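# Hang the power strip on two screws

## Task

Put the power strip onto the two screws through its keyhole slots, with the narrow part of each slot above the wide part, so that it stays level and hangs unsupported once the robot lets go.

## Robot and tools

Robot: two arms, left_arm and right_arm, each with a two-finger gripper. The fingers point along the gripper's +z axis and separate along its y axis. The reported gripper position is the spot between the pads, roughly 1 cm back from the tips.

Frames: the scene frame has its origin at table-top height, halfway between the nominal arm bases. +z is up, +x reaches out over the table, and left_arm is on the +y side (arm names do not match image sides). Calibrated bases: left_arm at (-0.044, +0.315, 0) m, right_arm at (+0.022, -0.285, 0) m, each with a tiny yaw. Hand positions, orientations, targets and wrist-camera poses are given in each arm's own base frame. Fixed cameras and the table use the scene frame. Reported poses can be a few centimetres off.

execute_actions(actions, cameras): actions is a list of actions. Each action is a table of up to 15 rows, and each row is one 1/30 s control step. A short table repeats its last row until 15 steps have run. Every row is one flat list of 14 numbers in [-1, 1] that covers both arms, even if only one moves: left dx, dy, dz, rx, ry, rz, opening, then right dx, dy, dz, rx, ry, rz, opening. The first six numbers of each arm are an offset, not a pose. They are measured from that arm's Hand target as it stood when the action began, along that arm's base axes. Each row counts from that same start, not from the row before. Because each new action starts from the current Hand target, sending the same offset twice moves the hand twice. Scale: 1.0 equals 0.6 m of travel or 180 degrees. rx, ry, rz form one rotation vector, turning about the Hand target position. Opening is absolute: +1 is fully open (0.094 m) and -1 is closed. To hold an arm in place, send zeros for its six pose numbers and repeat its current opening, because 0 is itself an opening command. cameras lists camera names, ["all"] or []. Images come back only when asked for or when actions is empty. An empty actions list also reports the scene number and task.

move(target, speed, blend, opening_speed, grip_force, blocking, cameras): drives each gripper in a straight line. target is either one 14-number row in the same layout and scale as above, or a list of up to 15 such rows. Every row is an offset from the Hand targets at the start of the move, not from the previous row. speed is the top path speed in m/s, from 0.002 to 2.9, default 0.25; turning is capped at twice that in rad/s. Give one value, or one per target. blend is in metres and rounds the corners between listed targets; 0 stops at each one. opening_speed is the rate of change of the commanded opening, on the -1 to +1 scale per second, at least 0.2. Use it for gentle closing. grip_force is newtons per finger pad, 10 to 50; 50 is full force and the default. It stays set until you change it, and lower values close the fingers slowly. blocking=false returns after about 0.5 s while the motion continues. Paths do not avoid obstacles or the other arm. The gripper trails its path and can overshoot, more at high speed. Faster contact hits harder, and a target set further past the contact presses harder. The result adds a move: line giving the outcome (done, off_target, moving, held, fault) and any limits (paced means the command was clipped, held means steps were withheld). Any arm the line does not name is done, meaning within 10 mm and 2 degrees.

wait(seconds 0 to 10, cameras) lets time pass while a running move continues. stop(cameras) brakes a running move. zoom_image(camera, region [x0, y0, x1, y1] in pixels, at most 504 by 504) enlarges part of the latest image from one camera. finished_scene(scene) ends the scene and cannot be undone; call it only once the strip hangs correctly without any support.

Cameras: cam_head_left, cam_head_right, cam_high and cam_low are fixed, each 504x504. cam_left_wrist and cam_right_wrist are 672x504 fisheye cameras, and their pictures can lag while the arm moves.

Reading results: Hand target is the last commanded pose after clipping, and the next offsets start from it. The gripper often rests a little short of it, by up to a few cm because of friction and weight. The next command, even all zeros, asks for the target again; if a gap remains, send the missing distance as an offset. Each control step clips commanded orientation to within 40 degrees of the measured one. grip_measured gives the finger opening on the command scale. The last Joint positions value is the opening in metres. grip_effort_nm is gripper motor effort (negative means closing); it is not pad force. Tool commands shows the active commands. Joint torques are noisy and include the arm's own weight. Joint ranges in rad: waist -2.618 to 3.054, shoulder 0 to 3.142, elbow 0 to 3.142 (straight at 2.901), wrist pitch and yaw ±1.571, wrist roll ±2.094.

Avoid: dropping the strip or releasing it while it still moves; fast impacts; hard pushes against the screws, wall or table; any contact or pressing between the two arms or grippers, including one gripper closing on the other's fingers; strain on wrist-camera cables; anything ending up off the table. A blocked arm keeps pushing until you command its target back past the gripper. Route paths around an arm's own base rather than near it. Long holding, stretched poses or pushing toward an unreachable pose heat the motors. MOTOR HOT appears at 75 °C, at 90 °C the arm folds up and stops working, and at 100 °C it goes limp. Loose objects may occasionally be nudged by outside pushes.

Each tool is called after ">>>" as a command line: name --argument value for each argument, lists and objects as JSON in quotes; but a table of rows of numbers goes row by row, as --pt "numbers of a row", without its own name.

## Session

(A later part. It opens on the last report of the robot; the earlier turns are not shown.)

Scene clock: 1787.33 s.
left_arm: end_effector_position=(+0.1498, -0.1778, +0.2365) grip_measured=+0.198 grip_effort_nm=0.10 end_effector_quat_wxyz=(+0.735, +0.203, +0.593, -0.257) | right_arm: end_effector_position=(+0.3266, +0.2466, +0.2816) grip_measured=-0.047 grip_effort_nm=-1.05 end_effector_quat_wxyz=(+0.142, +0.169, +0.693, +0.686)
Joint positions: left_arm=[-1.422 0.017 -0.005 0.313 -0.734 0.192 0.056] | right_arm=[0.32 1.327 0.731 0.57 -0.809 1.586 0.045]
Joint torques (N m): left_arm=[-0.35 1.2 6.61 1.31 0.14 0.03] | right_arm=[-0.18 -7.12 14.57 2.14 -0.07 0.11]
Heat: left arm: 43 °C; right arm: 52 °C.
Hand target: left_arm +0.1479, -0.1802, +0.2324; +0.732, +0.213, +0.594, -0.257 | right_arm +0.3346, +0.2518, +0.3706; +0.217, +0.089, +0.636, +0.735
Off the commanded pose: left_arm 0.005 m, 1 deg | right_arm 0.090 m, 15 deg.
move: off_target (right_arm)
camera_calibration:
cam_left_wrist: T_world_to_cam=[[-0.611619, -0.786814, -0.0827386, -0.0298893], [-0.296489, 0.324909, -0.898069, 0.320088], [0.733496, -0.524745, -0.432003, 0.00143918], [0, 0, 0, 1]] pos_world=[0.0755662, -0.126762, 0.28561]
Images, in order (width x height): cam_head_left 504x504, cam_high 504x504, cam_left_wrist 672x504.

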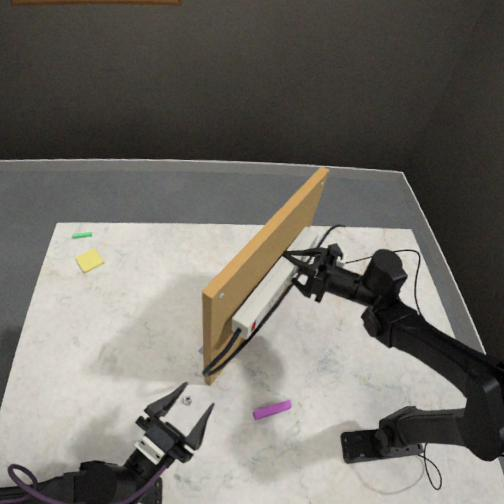

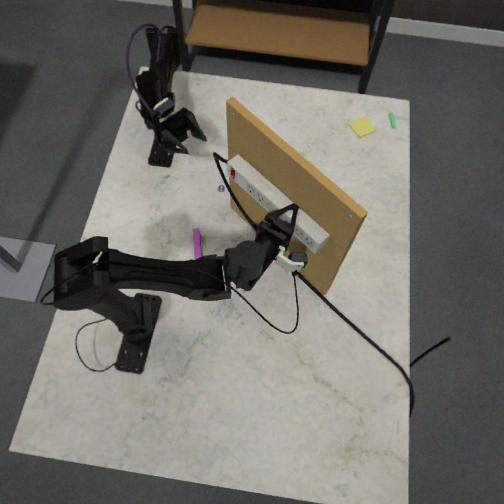

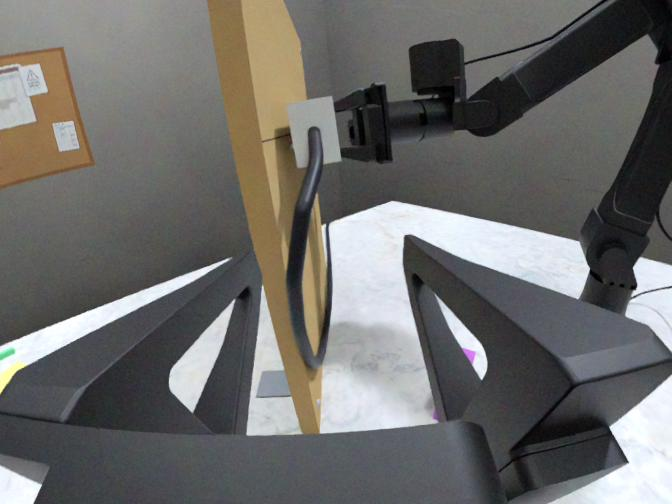

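>>> move --target '[0,0,0,0,0,0,0.2,-0.034,-0.021,-0.115,-0.004,0.041,0.010,-0.25]' --speed 0.06 --cameras '["cam_high","cam_head_left","cam_left_wrist"]'

>>> zoom_image --camera "cam_high" --region '[190, 130, 330, 270]'

>>> zoom_image --camera "cam_head_left" --region '[220, 210, 360, 350]'

>>> zoom_image --camera "cam_left_wrist" --region '[230, 90, 430, 240]'

Scene clock: 1808.13 s.
left_arm: end_effector_position=(+0.1498, -0.1778, +0.2365) grip_measured=+0.198 grip_effort_nm=0.10 end_effector_quat_wxyz=(+0.735, +0.203, +0.593, -0.257) | right_arm: end_effector_position=(+0.3206, +0.2376, +0.2823) grip_measured=-0.047 grip_effort_nm=-1.05 end_effector_quat_wxyz=(+0.164, +0.144, +0.676, +0.704)
Joint positions: left_arm=[-1.422 0.017 -0.005 0.313 -0.734 0.192 0.056] | right_arm=[0.292 1.325 0.654 0.74 -0.839 1.603 0.045]
Joint torques (N m): left_arm=[-0.35 1.21 6.57 1.31 0.13 0.03] | right_arm=[-0.21 -5.08 6.15 1.65 -0.17 0.52]
Heat: left arm: 43 °C; right arm: 56 °C.
Hand target: left_arm +0.1479, -0.1802, +0.2324; +0.732, +0.213, +0.594, -0.257 | right_arm +0.3142, +0.2392, +0.3016; +0.165, +0.124, +0.655, +0.727
Off the commanded pose: left_arm 0.005 m, 1 deg | right_arm 0.020 m, 4 deg.
move: off_target (right_arm)
camera_calibration:
cam_left_wrist: T_world_to_cam=[[-0.611619, -0.786814, -0.0827386, -0.0298893], [-0.296489, 0.324909, -0.898069, 0.320088], [0.733496, -0.524745, -0.432003, 0.00143918], [0, 0, 0, 1]] pos_world=[0.0755662, -0.126762, 0.28561]
Images, in order (width x height): cam_head_left 504x504, cam_high 504x504, cam_left_wrist 672x504.

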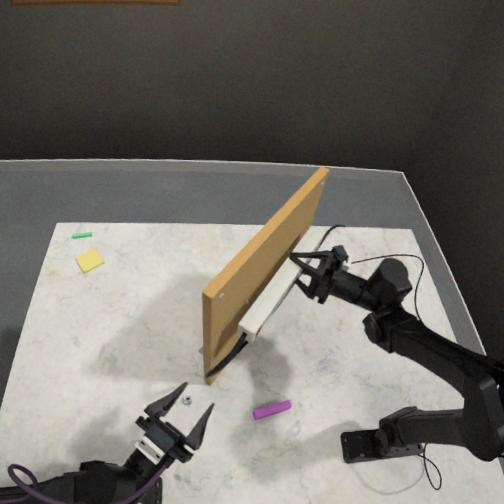

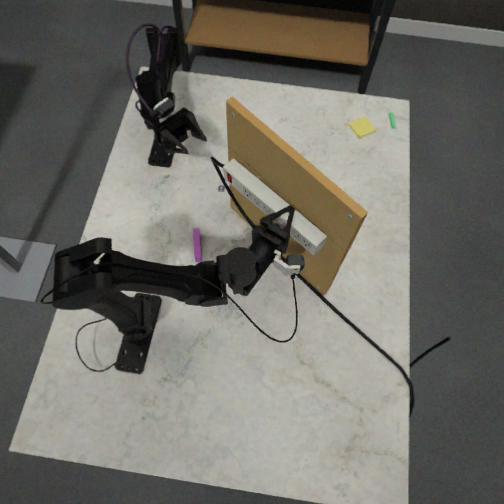

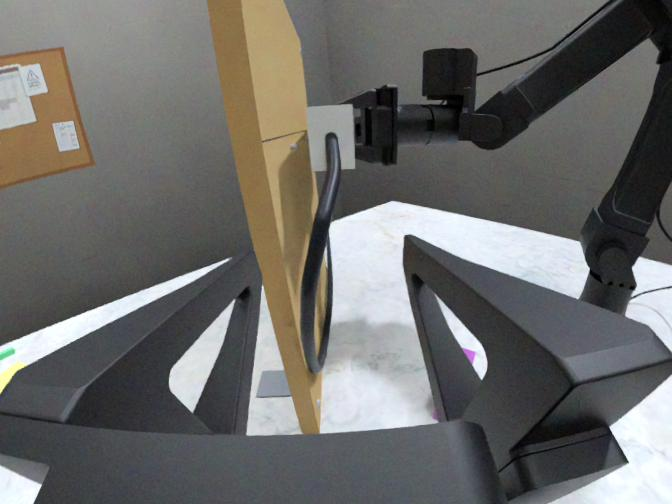

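Scaled by 3.600 from the camera's 504x504 image, which has a finer 720x720 frame.

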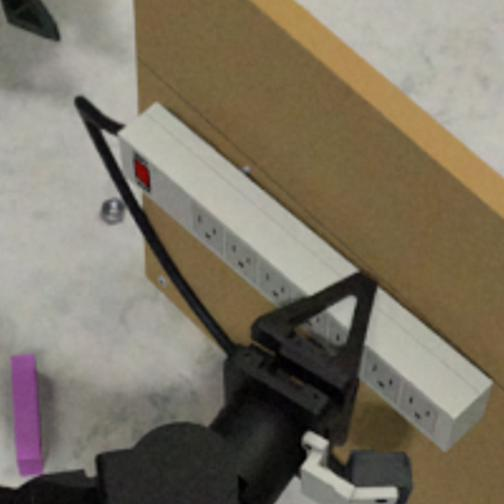

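Scaled by 3.600 from the camera's 504x504 image, which has a finer 720x720 frame.

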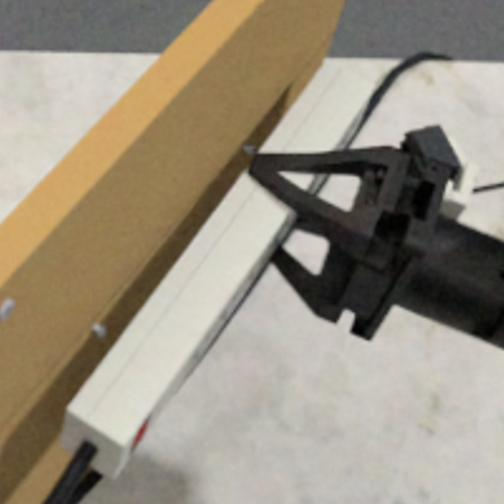

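Scaled by 2.520 from the camera's 672x504 image, which has a finer 960x720 frame.

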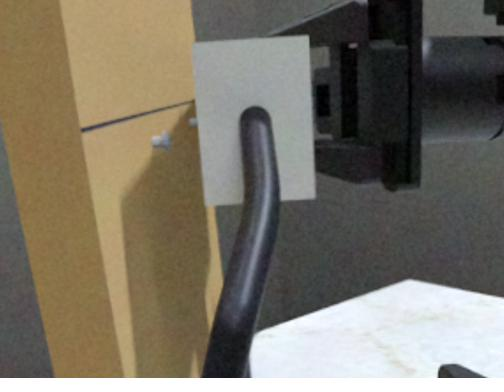

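>>> move --target '[0,0,0,0,0,0,0.2,-0.003,0.001,-0.016,0.001,0.0115,-0.012,-0.25]' --speed 0.06 --cameras '["cam_high","cam_head_left","cam_left_wrist"]'

>>> zoom_image --camera "cam_high" --region '[190, 130, 330, 270]'

>>> zoom_image --camera "cam_head_left" --region '[220, 210, 360, 350]'

>>> zoom_image --camera "cam_left_wrist" --region '[230, 90, 430, 240]'

Scene clock: 1824.30 s.
left_arm: end_effector_position=(+0.1498, -0.1778, +0.2365) grip_measured=+0.198 grip_effort_nm=0.10 end_effector_quat_wxyz=(+0.735, +0.203, +0.593, -0.257) | right_arm: end_effector_position=(+0.3219, +0.2361, +0.2658) grip_measured=-0.047 grip_effort_nm=-1.05 end_effector_quat_wxyz=(+0.158, +0.175, +0.678, +0.696)
Joint positions: left_arm=[-1.422 0.017 -0.005 0.313 -0.734 0.192 0.056] | right_arm=[0.303 1.325 0.614 0.74 -0.792 1.62 0.045]
Joint torques (N m): left_arm=[-0.39 1.2 6.57 1.31 0.12 0.02] | right_arm=[0.91 -6.9 6.05 1.63 -0.05 0.48]
Heat: left arm: 43 °C; right arm: 52 °C.
Hand target: left_arm +0.1479, -0.1802, +0.2324; +0.732, +0.213, +0.594, -0.257 | right_arm +0.3124, +0.2398, +0.2920; +0.167, +0.150, +0.654, +0.722
Off the commanded pose: left_arm 0.005 m, 1 deg | right_arm 0.028 m, 5 deg.
move: off_target (right_arm)
camera_calibration:
cam_left_wrist: T_world_to_cam=[[-0.611619, -0.786814, -0.0827386, -0.0298893], [-0.296489, 0.324909, -0.898069, 0.320088], [0.733496, -0.524745, -0.432003, 0.00143918], [0, 0, 0, 1]] pos_world=[0.0755662, -0.126762, 0.28561]
Images, in order (width x height): cam_head_left 504x504, cam_high 504x504, cam_left_wrist 672x504.

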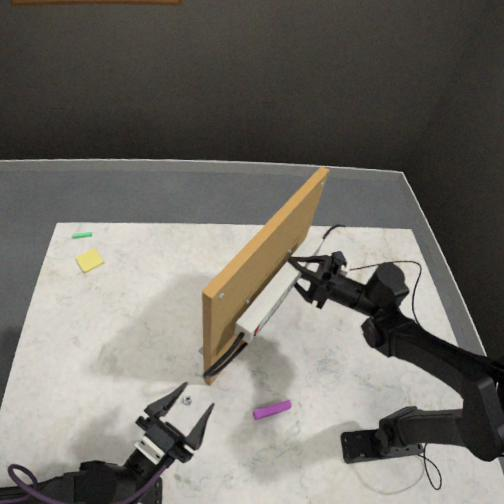

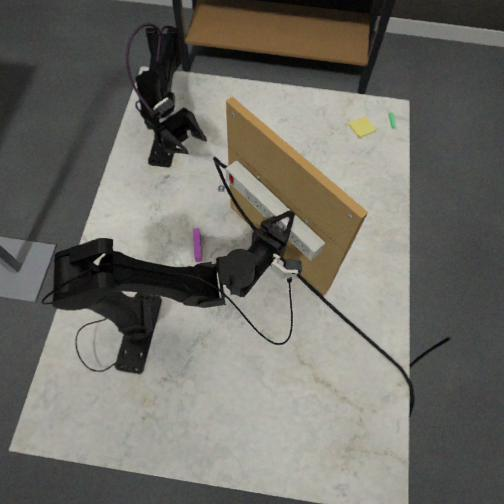

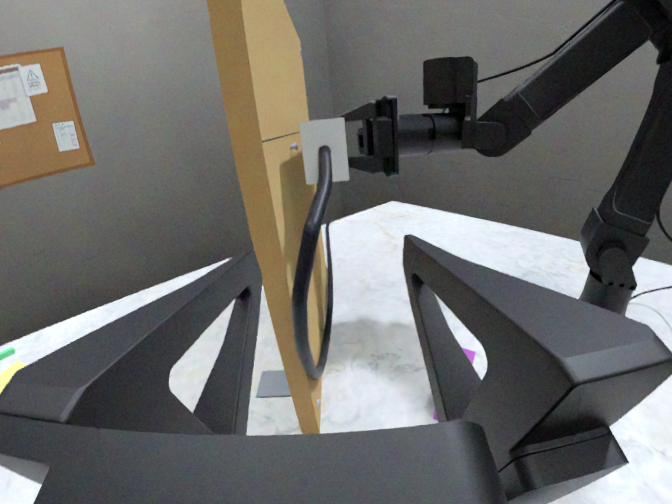

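Scaled by 3.600 from the camera's 504x504 image, which has a finer 720x720 frame.

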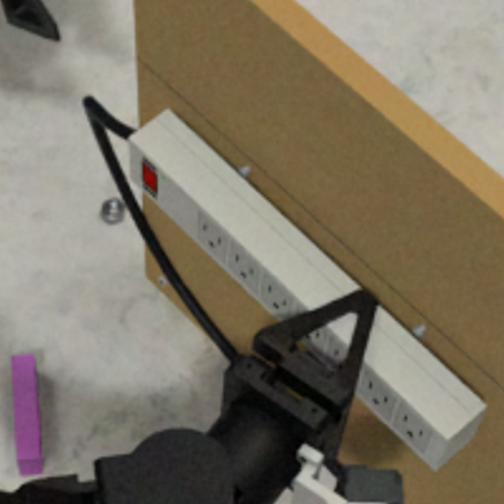

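Scaled by 3.600 from the camera's 504x504 image, which has a finer 720x720 frame.

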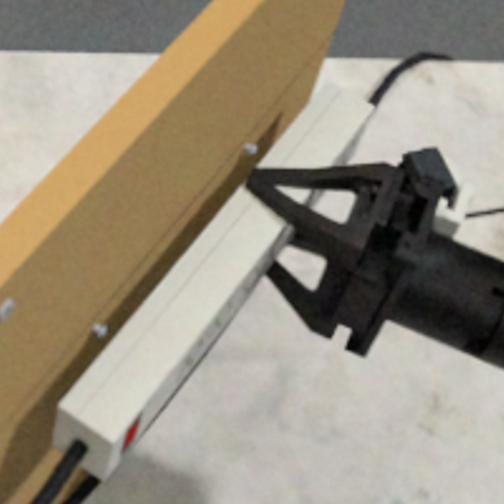

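Scaled by 2.520 from the camera's 672x504 image, which has a finer 960x720 frame.

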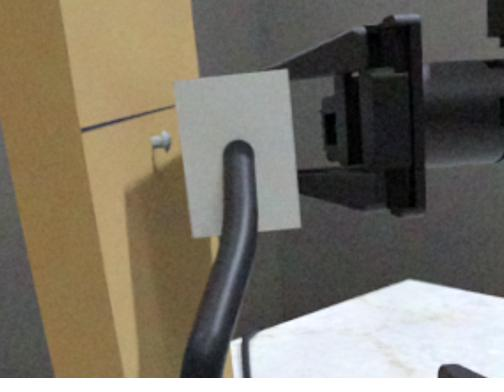

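>>> move --target '[0,0,0,0,0,0,0.2,-0.003,0.003,0.016,-0.004,-0.0055,0,-0.25]' --speed 0.06 --cameras '["cam_high","cam_head_left","cam_left_wrist"]'

>>> zoom_image --camera "cam_high" --region '[190, 130, 330, 270]'

>>> zoom_image --camera "cam_head_left" --region '[220, 210, 360, 350]'

>>> zoom_image --camera "cam_left_wrist" --region '[230, 90, 430, 240]'

Scene clock: 1837.33 s.
left_arm: end_effector_position=(+0.1498, -0.1778, +0.2365) grip_measured=+0.198 grip_effort_nm=0.10 end_effector_quat_wxyz=(+0.735, +0.203, +0.593, -0.257) | right_arm: end_effector_position=(+0.3195, +0.2376, +0.2696) grip_measured=-0.047 grip_effort_nm=-1.05 end_effector_quat_wxyz=(+0.163, +0.169, +0.676, +0.698)
Joint positions: left_arm=[-1.422 0.017 -0.005 0.313 -0.734 0.192 0.056] | right_arm=[0.311 1.315 0.614 0.74 -0.786 1.614 0.045]
Joint torques (N m): left_arm=[-0.42 1.24 6.57 1.31 0.12 0.02] | right_arm=[0.94 -8.24 7.91 1.15 -0.05 0.28]
Heat: left arm: 43 °C; right arm: 51 °C.
Hand target: left_arm +0.1479, -0.1802, +0.2324; +0.732, +0.213, +0.594, -0.257 | right_arm +0.3106, +0.2416, +0.3016; +0.173, +0.143, +0.657, +0.719
Off the commanded pose: left_arm 0.005 m, 1 deg | right_arm 0.033 m, 5 deg.
move: off_target (right_arm)
camera_calibration:
cam_left_wrist: T_world_to_cam=[[-0.611619, -0.786814, -0.0827386, -0.0298893], [-0.296489, 0.324909, -0.898069, 0.320088], [0.733496, -0.524745, -0.432003, 0.00143918], [0, 0, 0, 1]] pos_world=[0.0755662, -0.126762, 0.28561]
Images, in order (width x height): cam_head_left 504x504, cam_high 504x504, cam_left_wrist 672x504.

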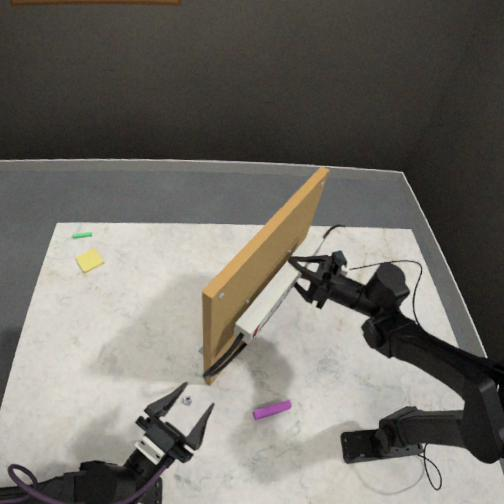

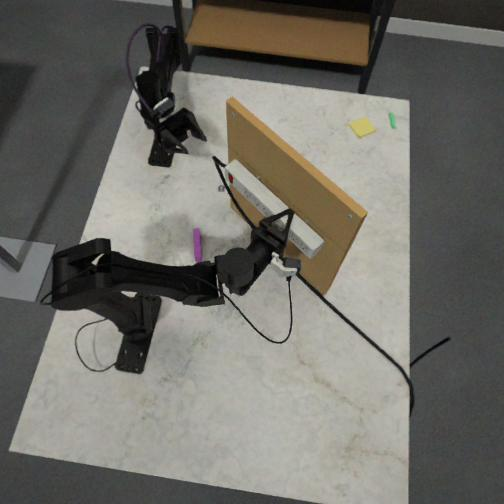

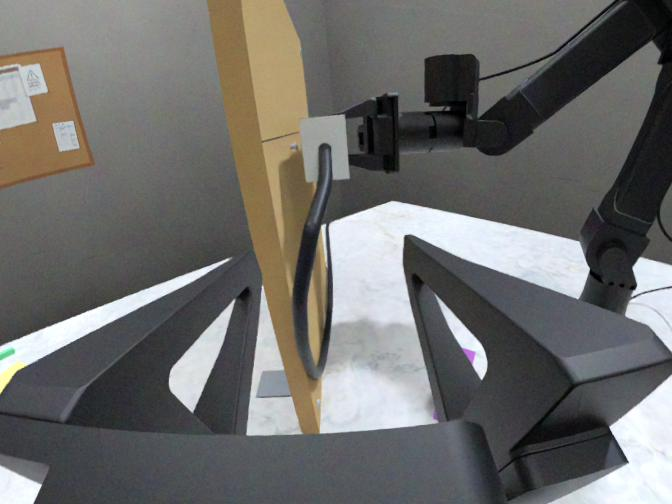

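Scaled by 3.600 from the camera's 504x504 image, which has a finer 720x720 frame.

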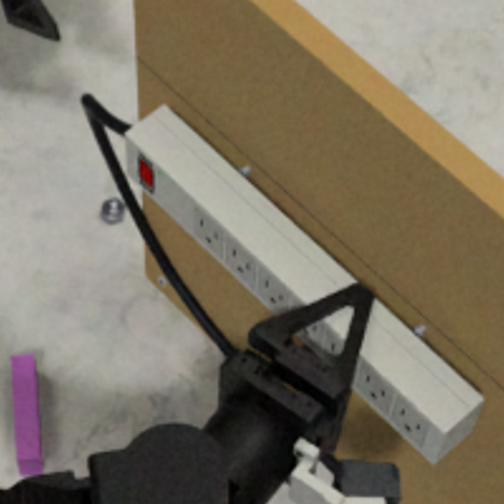

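Scaled by 3.600 from the camera's 504x504 image, which has a finer 720x720 frame.

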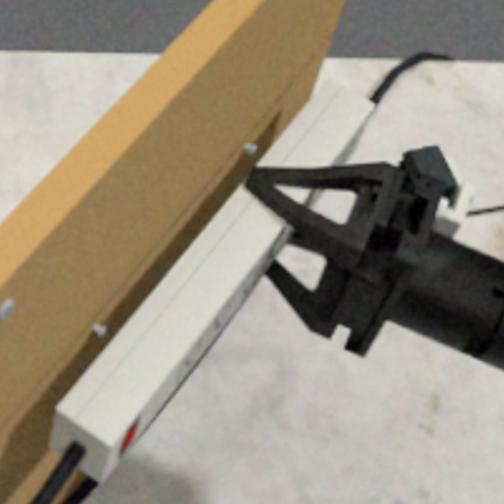

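Scaled by 2.520 from the camera's 672x504 image, which has a finer 960x720 frame.

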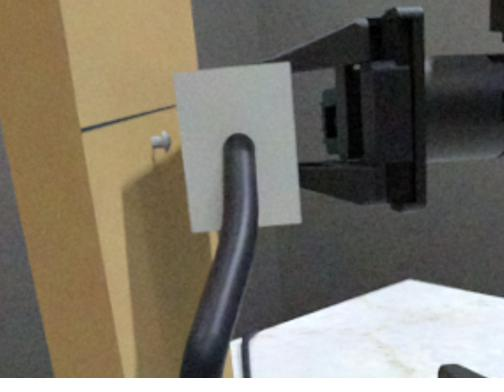

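>>> move --target '[0,0,0,0,0,0,0.2,0.012,0.0155,0.007,-0.002,-0.003,0,-0.25]' --speed 0.06

Scene clock: 1846.80 s.
left_arm: end_effector_position=(+0.1498, -0.1778, +0.2365) grip_measured=+0.198 grip_effort_nm=0.10 end_effector_quat_wxyz=(+0.735, +0.203, +0.593, -0.257) | right_arm: end_effector_position=(+0.3189, +0.2436, +0.2763) grip_measured=-0.047 grip_effort_nm=-1.05 end_effector_quat_wxyz=(+0.173, +0.158, +0.675, +0.700)
Joint positions: left_arm=[-1.422 0.017 -0.005 0.313 -0.734 0.192 0.056] | right_arm=[0.334 1.315 0.629 0.74 -0.764 1.595 0.045]
Joint torques (N m): left_arm=[-0.42 1.26 6.57 1.31 0.12 0.01] | right_arm=[1.02 -5.04 10.02 1.02 -0.02 0.31]
Heat: left arm: 43 °C; right arm: 49 °C.
Hand target: left_arm +0.1479, -0.1802, +0.2324; +0.732, +0.213, +0.594, -0.257 | right_arm +0.3178, +0.2509, +0.3058; +0.177, +0.139, +0.659, +0.718
Off the commanded pose: left_arm 0.005 m, 1 deg | right_arm 0.030 m, 4 deg.
move: off_target (right_arm)

>>> move --target '[0,0,0,0,0,0,0.2,0.016,0.006,-0.003,0,0,0,-0.25]' --speed 0.06 --cameras '["cam_high","cam_head_left","cam_left_wrist"]'

>>> zoom_image --camera "cam_high" --region '[190, 130, 330, 270]'

>>> zoom_image --camera "cam_head_left" --region '[220, 210, 360, 350]'

>>> zoom_image --camera "cam_left_wrist" --region '[230, 90, 430, 240]'

Scene clock: 1855.23 s.
left_arm: end_effector_position=(+0.1498, -0.1778, +0.2365) grip_measured=+0.198 grip_effort_nm=0.10 end_effector_quat_wxyz=(+0.735, +0.203, +0.593, -0.257) | right_arm: end_effector_position=(+0.3270, +0.2464, +0.2734) grip_measured=-0.047 grip_effort_nm=-1.05 end_effector_quat_wxyz=(+0.170, +0.161, +0.677, +0.697)
Joint positions: left_arm=[-1.422 0.017 -0.005 0.313 -0.734 0.192 0.056] | right_arm=[0.334 1.353 0.655 0.74 -0.764 1.595 0.045]
Joint torques (N m): left_arm=[-0.38 1.2 6.56 1.31 0.13 0.03] | right_arm=[0.84 -4.75 10.03 1.2 -0.03 0.3]
Heat: left arm: 43 °C; right arm: 48 °C.
Hand target: left_arm +0.1479, -0.1802, +0.2324; +0.732, +0.213, +0.594, -0.257 | right_arm +0.3274, +0.2545, +0.3040; +0.177, +0.139, +0.659, +0.718
Off the commanded pose: left_arm 0.005 m, 1 deg | right_arm 0.032 m, 4 deg.
move: off_target (right_arm)
camera_calibration:
cam_left_wrist: T_world_to_cam=[[-0.611619, -0.786814, -0.0827386, -0.0298893], [-0.296489, 0.324909, -0.898069, 0.320088], [0.733496, -0.524745, -0.432003, 0.00143918], [0, 0, 0, 1]] pos_world=[0.0755662, -0.126762, 0.28561]
Images, in order (width x height): cam_head_left 504x504, cam_high 504x504, cam_left_wrist 672x504.

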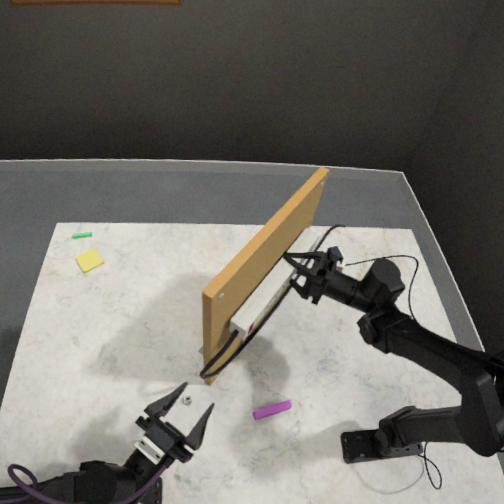

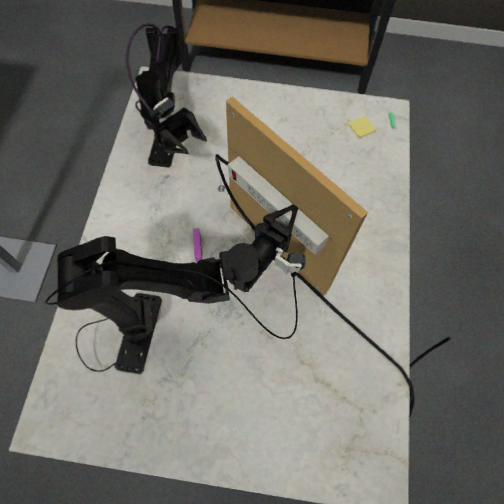

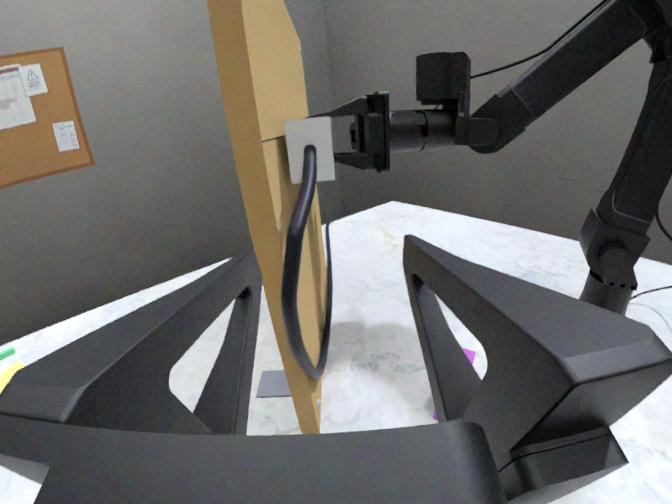

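Scaled by 3.600 from the camera's 504x504 image, which has a finer 720x720 frame.

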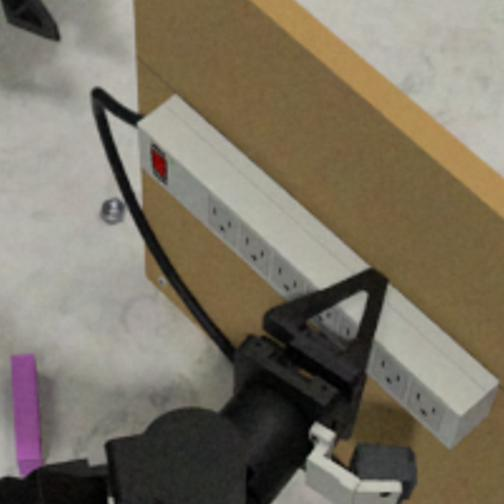

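Scaled by 3.600 from the camera's 504x504 image, which has a finer 720x720 frame.

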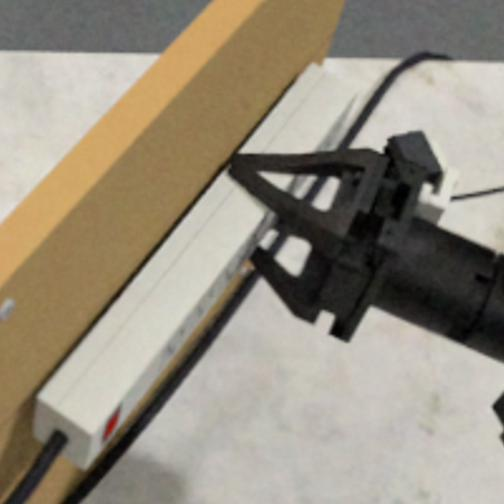

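Scaled by 2.520 from the camera's 672x504 image, which has a finer 960x720 frame.

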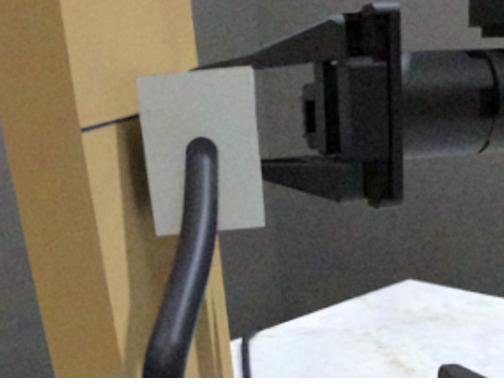

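>>> move --target '[0,0,0,0,0,0,0.2,0.004,0.005,0.0,0.012,0.014,-0.008,-0.25]' --speed 0.04 --cameras '["cam_high","cam_head_left","cam_left_wrist"]'

>>> zoom_image --camera "cam_high" --region '[190, 130, 330, 270]'

>>> zoom_image --camera "cam_head_left" --region '[220, 210, 360, 350]'

>>> zoom_image --camera "cam_left_wrist" --region '[230, 90, 430, 240]'

Scene clock: 1866.90 s.
left_arm: end_effector_position=(+0.1498, -0.1778, +0.2365) grip_measured=+0.198 grip_effort_nm=0.10 end_effector_quat_wxyz=(+0.735, +0.203, +0.593, -0.257) | right_arm: end_effector_position=(+0.3275, +0.2468, +0.2735) grip_measured=-0.047 grip_effort_nm=-1.05 end_effector_quat_wxyz=(+0.165, +0.169, +0.675, +0.699)
Joint positions: left_arm=[-1.422 0.017 -0.005 0.313 -0.734 0.192 0.056] | right_arm=[0.337 1.353 0.655 0.74 -0.756 1.612 0.045]
Joint torques (N m): left_arm=[-0.38 1.24 6.57 1.31 0.12 0.03] | right_arm=[2.48 -4.4 9.42 1.4 0.28 0.73]
Heat: left arm: 43 °C; right arm: 47 °C.
Hand target: left_arm +0.1479, -0.1802, +0.2324; +0.732, +0.213, +0.594, -0.257 | right_arm +0.3298, +0.2575, +0.3040; +0.169, +0.166, +0.647, +0.725
Off the commanded pose: left_arm 0.005 m, 1 deg | right_arm 0.032 m, 4 deg.
move: off_target (right_arm)
camera_calibration:
cam_left_wrist: T_world_to_cam=[[-0.611619, -0.786814, -0.0827386, -0.0298893], [-0.296489, 0.324909, -0.898069, 0.320088], [0.733496, -0.524745, -0.432003, 0.00143918], [0, 0, 0, 1]] pos_world=[0.0755662, -0.126762, 0.28561]
Images, in order (width x height): cam_head_left 504x504, cam_high 504x504, cam_left_wrist 672x504.

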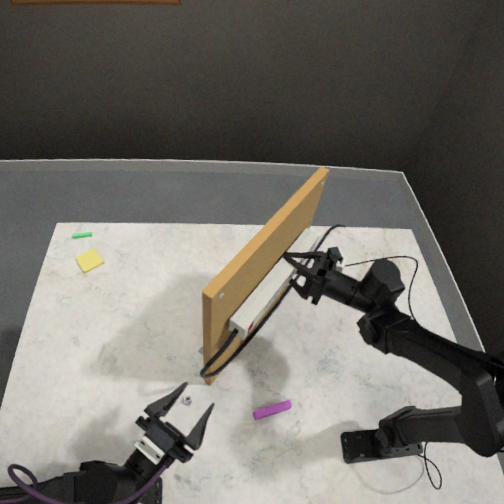

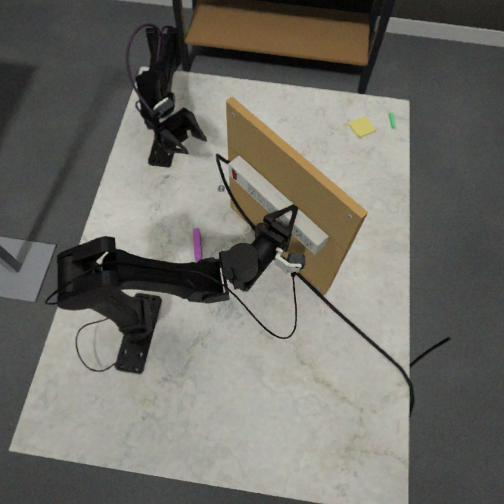

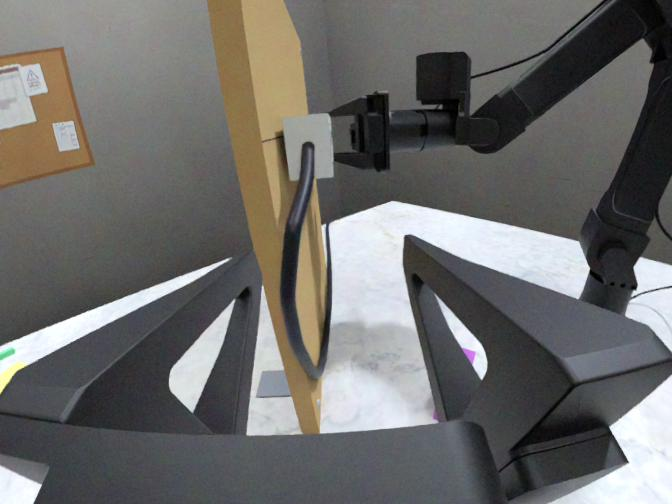

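Scaled by 3.600 from the camera's 504x504 image, which has a finer 720x720 frame.

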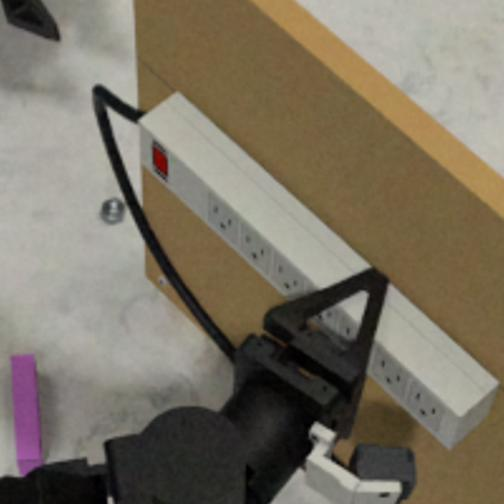

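Scaled by 3.600 from the camera's 504x504 image, which has a finer 720x720 frame.

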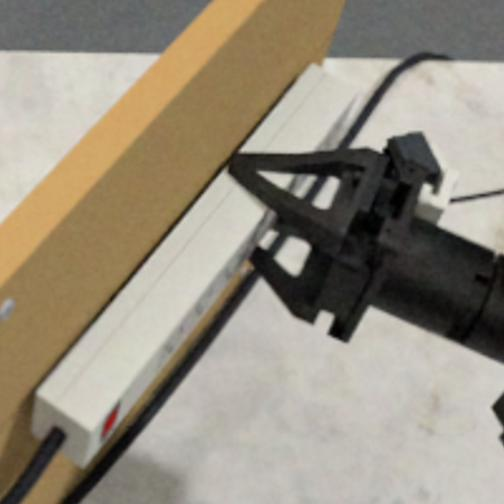

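Scaled by 2.520 from the camera's 672x504 image, which has a finer 960x720 frame.

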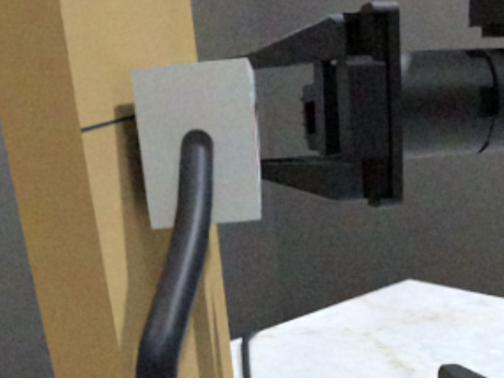

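>>> move --target '[0,0,0,0,0,0,0.2,0.001,0.001,0.0,0.010,0.006,-0.012,-0.25]' --speed 0.04

>>> move --target '[0,0,0,0,0,0,0.2,0.001,0.001,0.0,0.010,0.006,-0.012,-0.25]' --speed 0.04 --cameras '["cam_high","cam_head_left","cam_left_wrist"]'

>>> zoom_image --camera "cam_high" --region '[190, 130, 330, 270]'

>>> zoom_image --camera "cam_head_left" --region '[220, 210, 360, 350]'

>>> zoom_image --camera "cam_left_wrist" --region '[230, 90, 430, 240]'

Scene clock: 1878.63 s.
left_arm: end_effector_position=(+0.1498, -0.1778, +0.2365) grip_measured=+0.198 grip_effort_nm=0.10 end_effector_quat_wxyz=(+0.735, +0.203, +0.593, -0.257) | right_arm: end_effector_position=(+0.3280, +0.2472, +0.2738) grip_measured=-0.047 grip_effort_nm=-1.05 end_effector_quat_wxyz=(+0.165, +0.172, +0.674, +0.699)
Joint positions: left_arm=[-1.422 0.017 -0.005 0.313 -0.734 0.192 0.056] | right_arm=[0.34 1.353 0.655 0.742 -0.749 1.618 0.045]
Joint torques (N m): left_arm=[-0.35 1.25 6.56 1.31 0.11 0.03] | right_arm=[3.81 -5.22 7.83 1.62 0.75 1.02]
Heat: left arm: 43 °C; right arm: 48 °C.
Hand target: left_arm +0.1479, -0.1802, +0.2324; +0.732, +0.213, +0.594, -0.257 | right_arm +0.3304, +0.2581, +0.3040; +0.173, +0.188, +0.634, +0.730
Off the commanded pose: left_arm 0.005 m, 1 deg | right_arm 0.032 m, 6 deg.
move: off_target (right_arm)

Scene clock: 1880.07 s.
left_arm: end_effector_position=(+0.1498, -0.1778, +0.2365) grip_measured=+0.198 grip_effort_nm=0.10 end_effector_quat_wxyz=(+0.735, +0.203, +0.593, -0.257) | right_arm: end_effector_position=(+0.3284, +0.2476, +0.2743) grip_measured=-0.047 grip_effort_nm=-1.05 end_effector_quat_wxyz=(+0.175, +0.190, +0.664, +0.701)
Joint positions: left_arm=[-1.422 0.017 -0.005 0.313 -0.734 0.192 0.056] | right_arm=[0.363 1.341 0.634 0.765 -0.684 1.641 0.045]
Joint torques (N m): left_arm=[-0.43 1.22 6.57 1.31 0.13 0.03] | right_arm=[3.93 -4.67 7.94 1.68 0.74 1.09]
Heat: left arm: 43 °C; right arm: 48 °C.
Hand target: left_arm +0.1479, -0.1802, +0.2324; +0.732, +0.213, +0.594, -0.257 | right_arm +0.3310, +0.2587, +0.3040; +0.178, +0.209, +0.620, +0.735
Off the commanded pose: left_arm 0.005 m, 1 deg | right_arm 0.032 m, 7 deg.
move: off_target (right_arm)
camera_calibration:
cam_left_wrist: T_world_to_cam=[[-0.611619, -0.786814, -0.0827386, -0.0298893], [-0.296489, 0.324909, -0.898069, 0.320088], [0.733496, -0.524745, -0.432003, 0.00143918], [0, 0, 0, 1]] pos_world=[0.0755662, -0.126762, 0.28561]
Images, in order (width x height): cam_head_left 504x504, cam_high 504x504, cam_left_wrist 672x504.

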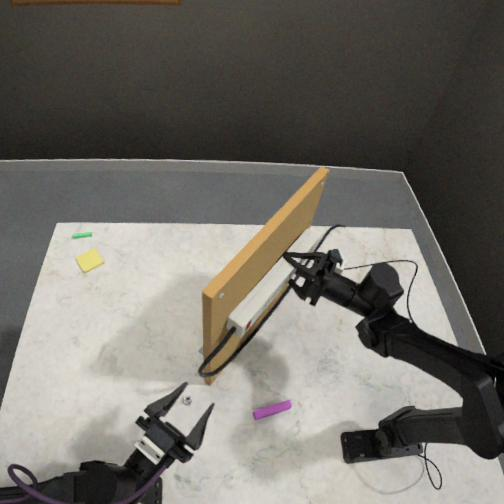

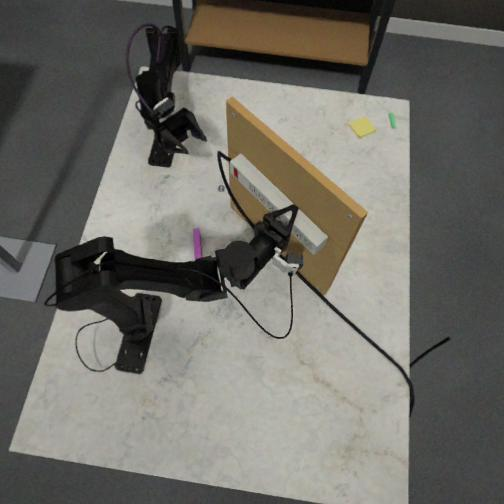

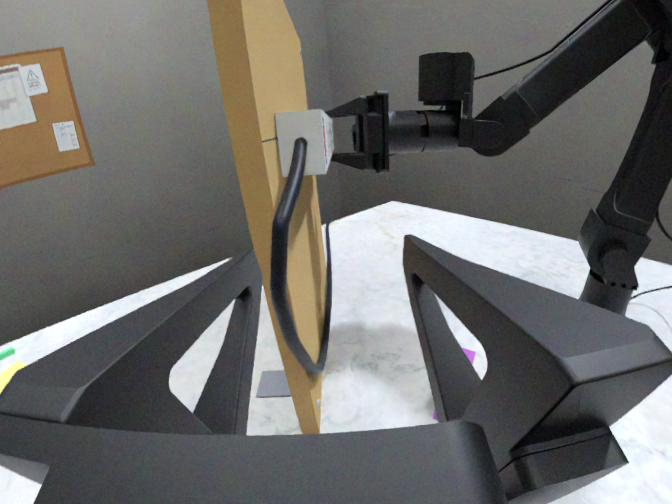

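Scaled by 3.600 from the camera's 504x504 image, which has a finer 720x720 frame.

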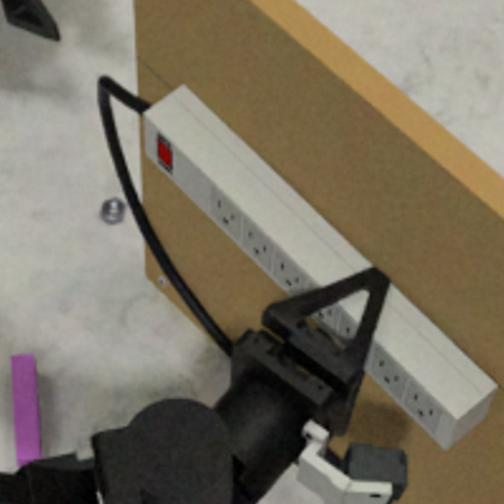

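Scaled by 3.600 from the camera's 504x504 image, which has a finer 720x720 frame.

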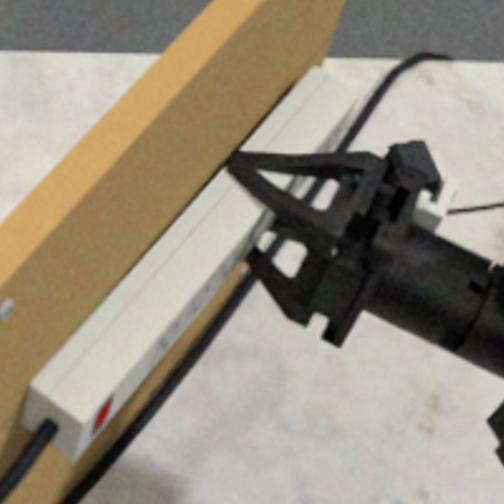

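Scaled by 2.520 from the camera's 672x504 image, which has a finer 960x720 frame.

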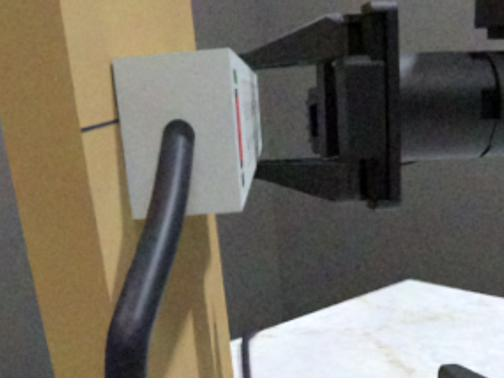

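>>> move --target '[0,0,0,0,0,0,0.2,0.010,0.013,0.006,-0.004,-0.005,0.003,-0.25]' --speed 0.04

>>> move --target '[0,0,0,0,0,0,0.2,0.004,0.005,0.010,-0.004,-0.005,0.002,-0.25]' --speed 0.04 --cameras '["cam_high","cam_head_left","cam_left_wrist"]'

>>> zoom_image --camera "cam_high" --region '[190, 130, 330, 270]'

>>> zoom_image --camera "cam_head_left" --region '[220, 210, 360, 350]'

>>> zoom_image --camera "cam_left_wrist" --region '[230, 90, 430, 240]'

Scene clock: 1892.93 s.
left_arm: end_effector_position=(+0.1498, -0.1778, +0.2365) grip_measured=+0.198 grip_effort_nm=0.10 end_effector_quat_wxyz=(+0.735, +0.203, +0.593, -0.257) | right_arm: end_effector_position=(+0.3281, +0.2484, +0.2743) grip_measured=-0.047 grip_effort_nm=-1.05 end_effector_quat_wxyz=(+0.175, +0.190, +0.664, +0.701)
Joint positions: left_arm=[-1.422 0.017 -0.005 0.313 -0.734 0.192 0.056] | right_arm=[0.366 1.341 0.634 0.765 -0.681 1.641 0.045]
Joint torques (N m): left_arm=[-0.36 1.28 6.54 1.31 0.12 0.04] | right_arm=[4.68 -2.1 10.5 1.61 0.76 0.89]
Heat: left arm: 43 °C; right arm: 48 °C.
Hand target: left_arm +0.1479, -0.1802, +0.2324; +0.732, +0.213, +0.594, -0.257 | right_arm +0.3370, +0.2665, +0.3076; +0.181, +0.199, +0.625, +0.733
Off the commanded pose: left_arm 0.005 m, 1 deg | right_arm 0.039 m, 6 deg.
move: off_target (right_arm)

Scene clock: 1893.93 s.
left_arm: end_effector_position=(+0.1498, -0.1778, +0.2365) grip_measured=+0.198 grip_effort_nm=0.10 end_effector_quat_wxyz=(+0.735, +0.203, +0.593, -0.257) | right_arm: end_effector_position=(+0.3281, +0.2484, +0.2743) grip_measured=-0.047 grip_effort_nm=-1.05 end_effector_quat_wxyz=(+0.175, +0.190, +0.664, +0.701)
Joint positions: left_arm=[-1.422 0.017 -0.005 0.313 -0.734 0.192 0.056] | right_arm=[0.366 1.341 0.634 0.765 -0.681 1.641 0.045]
Joint torques (N m): left_arm=[-0.39 1.2 6.61 1.32 0.12 0.02] | right_arm=[4.81 -1.98 12.31 1.44 0.67 0.72]
Heat: left arm: 43 °C; right arm: 48 °C.
Hand target: left_arm +0.1479, -0.1802, +0.2324; +0.732, +0.213, +0.594, -0.257 | right_arm +0.3394, +0.2695, +0.3136; +0.185, +0.191, +0.628, +0.731
Off the commanded pose: left_arm 0.005 m, 1 deg | right_arm 0.046 m, 6 deg.
move: off_target (right_arm)
camera_calibration:
cam_left_wrist: T_world_to_cam=[[-0.611619, -0.786814, -0.0827386, -0.0298893], [-0.296489, 0.324909, -0.898069, 0.320088], [0.733496, -0.524745, -0.432003, 0.00143918], [0, 0, 0, 1]] pos_world=[0.0755662, -0.126762, 0.28561]
Images, in order (width x height): cam_head_left 504x504, cam_high 504x504, cam_left_wrist 672x504.

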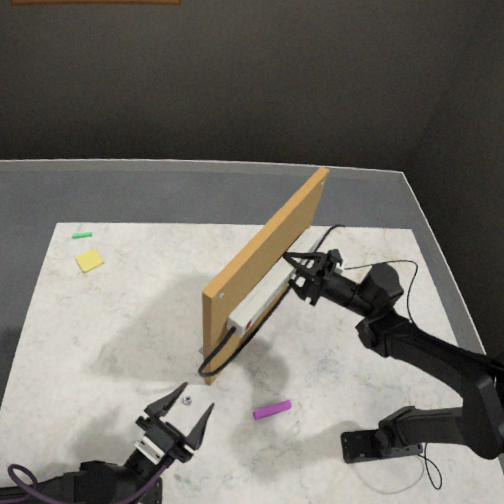

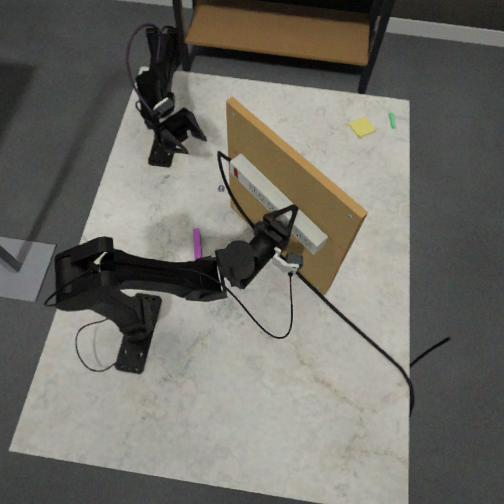

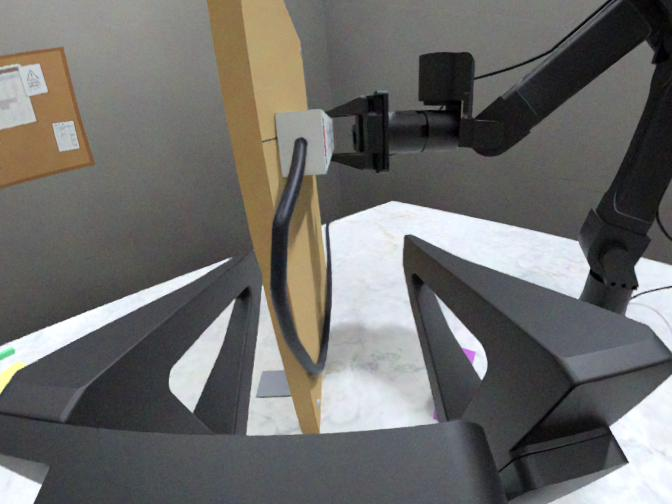

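Scaled by 3.600 from the camera's 504x504 image, which has a finer 720x720 frame.

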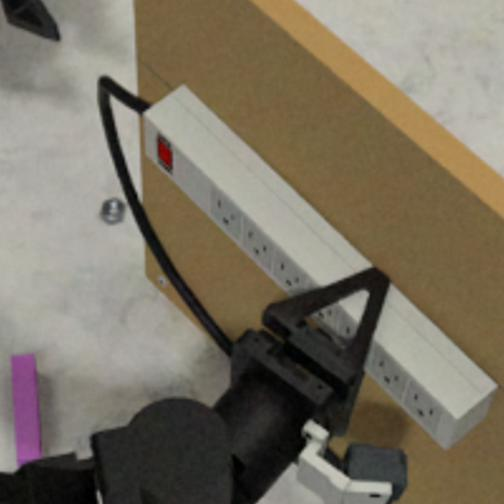

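Scaled by 3.600 from the camera's 504x504 image, which has a finer 720x720 frame.

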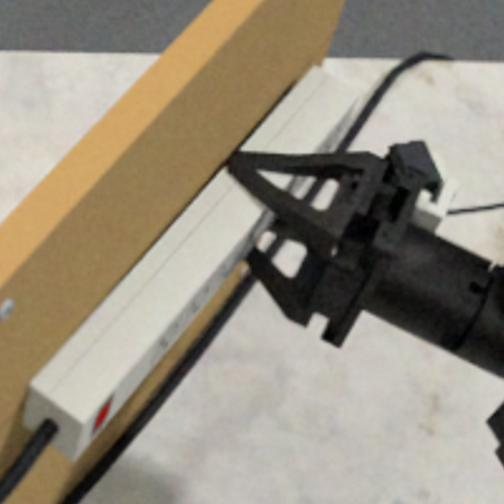

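Scaled by 2.520 from the camera's 672x504 image, which has a finer 960x720 frame.

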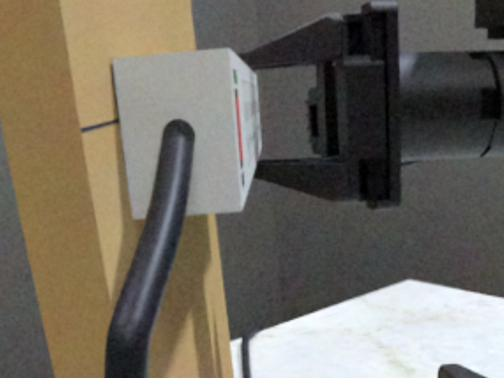

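>>> move --target '[0,0,0,0,0,0,0.2,-0.007,-0.010,0.016,-0.004,-0.005,0.0,-0.25]' --speed 0.04

>>> move --target '[0,0,0,0,0,0,0.2,-0.003,-0.004,0.010,-0.003,-0.003,0.0,-0.25]' --speed 0.04

Scene clock: 1904.13 s.
left_arm: end_effector_position=(+0.1498, -0.1778, +0.2365) grip_measured=+0.198 grip_effort_nm=0.10 end_effector_quat_wxyz=(+0.735, +0.203, +0.593, -0.257) | right_arm: end_effector_position=(+0.3277, +0.2482, +0.2745) grip_measured=-0.047 grip_effort_nm=-1.05 end_effector_quat_wxyz=(+0.175, +0.190, +0.665, +0.701)
Joint positions: left_arm=[-1.422 0.017 -0.005 0.313 -0.734 0.192 0.056] | right_arm=[0.366 1.338 0.634 0.76 -0.681 1.638 0.045]
Joint torques (N m): left_arm=[-0.39 1.21 6.6 1.31 0.12 0.02] | right_arm=[3.63 -5.3 12.92 1.06 0.53 0.59]
Heat: left arm: 43 °C; right arm: 48 °C.
Hand target: left_arm +0.1479, -0.1802, +0.2324; +0.732, +0.213, +0.594, -0.257 | right_arm +0.3352, +0.2635, +0.3232; +0.191, +0.184, +0.631, +0.729
Off the commanded pose: left_arm 0.005 m, 1 deg | right_arm 0.052 m, 5 deg.
move: off_target (right_arm)

Scene clock: 1905.23 s.
left_arm: end_effector_position=(+0.1498, -0.1778, +0.2365) grip_measured=+0.198 grip_effort_nm=0.10 end_effector_quat_wxyz=(+0.735, +0.203, +0.593, -0.257) | right_arm: end_effector_position=(+0.3279, +0.2478, +0.2750) grip_measured=-0.047 grip_effort_nm=-1.05 end_effector_quat_wxyz=(+0.175, +0.193, +0.671, +0.694)
Joint positions: left_arm=[-1.422 0.017 -0.005 0.313 -0.734 0.192 0.056] | right_arm=[0.366 1.324 0.648 0.709 -0.678 1.625 0.045]
Joint torques (N m): left_arm=[-0.35 1.2 6.61 1.32 0.13 0.03] | right_arm=[3.04 -6.19 12.85 1.2 0.43 0.56]
Heat: left arm: 43 °C; right arm: 48 °C.
Hand target: left_arm +0.1479, -0.1802, +0.2324; +0.732, +0.213, +0.594, -0.257 | right_arm +0.3334, +0.2611, +0.3292; +0.195, +0.179, +0.634, +0.727
Off the commanded pose: left_arm 0.005 m, 1 deg | right_arm 0.056 m, 6 deg.
move: off_target (right_arm)


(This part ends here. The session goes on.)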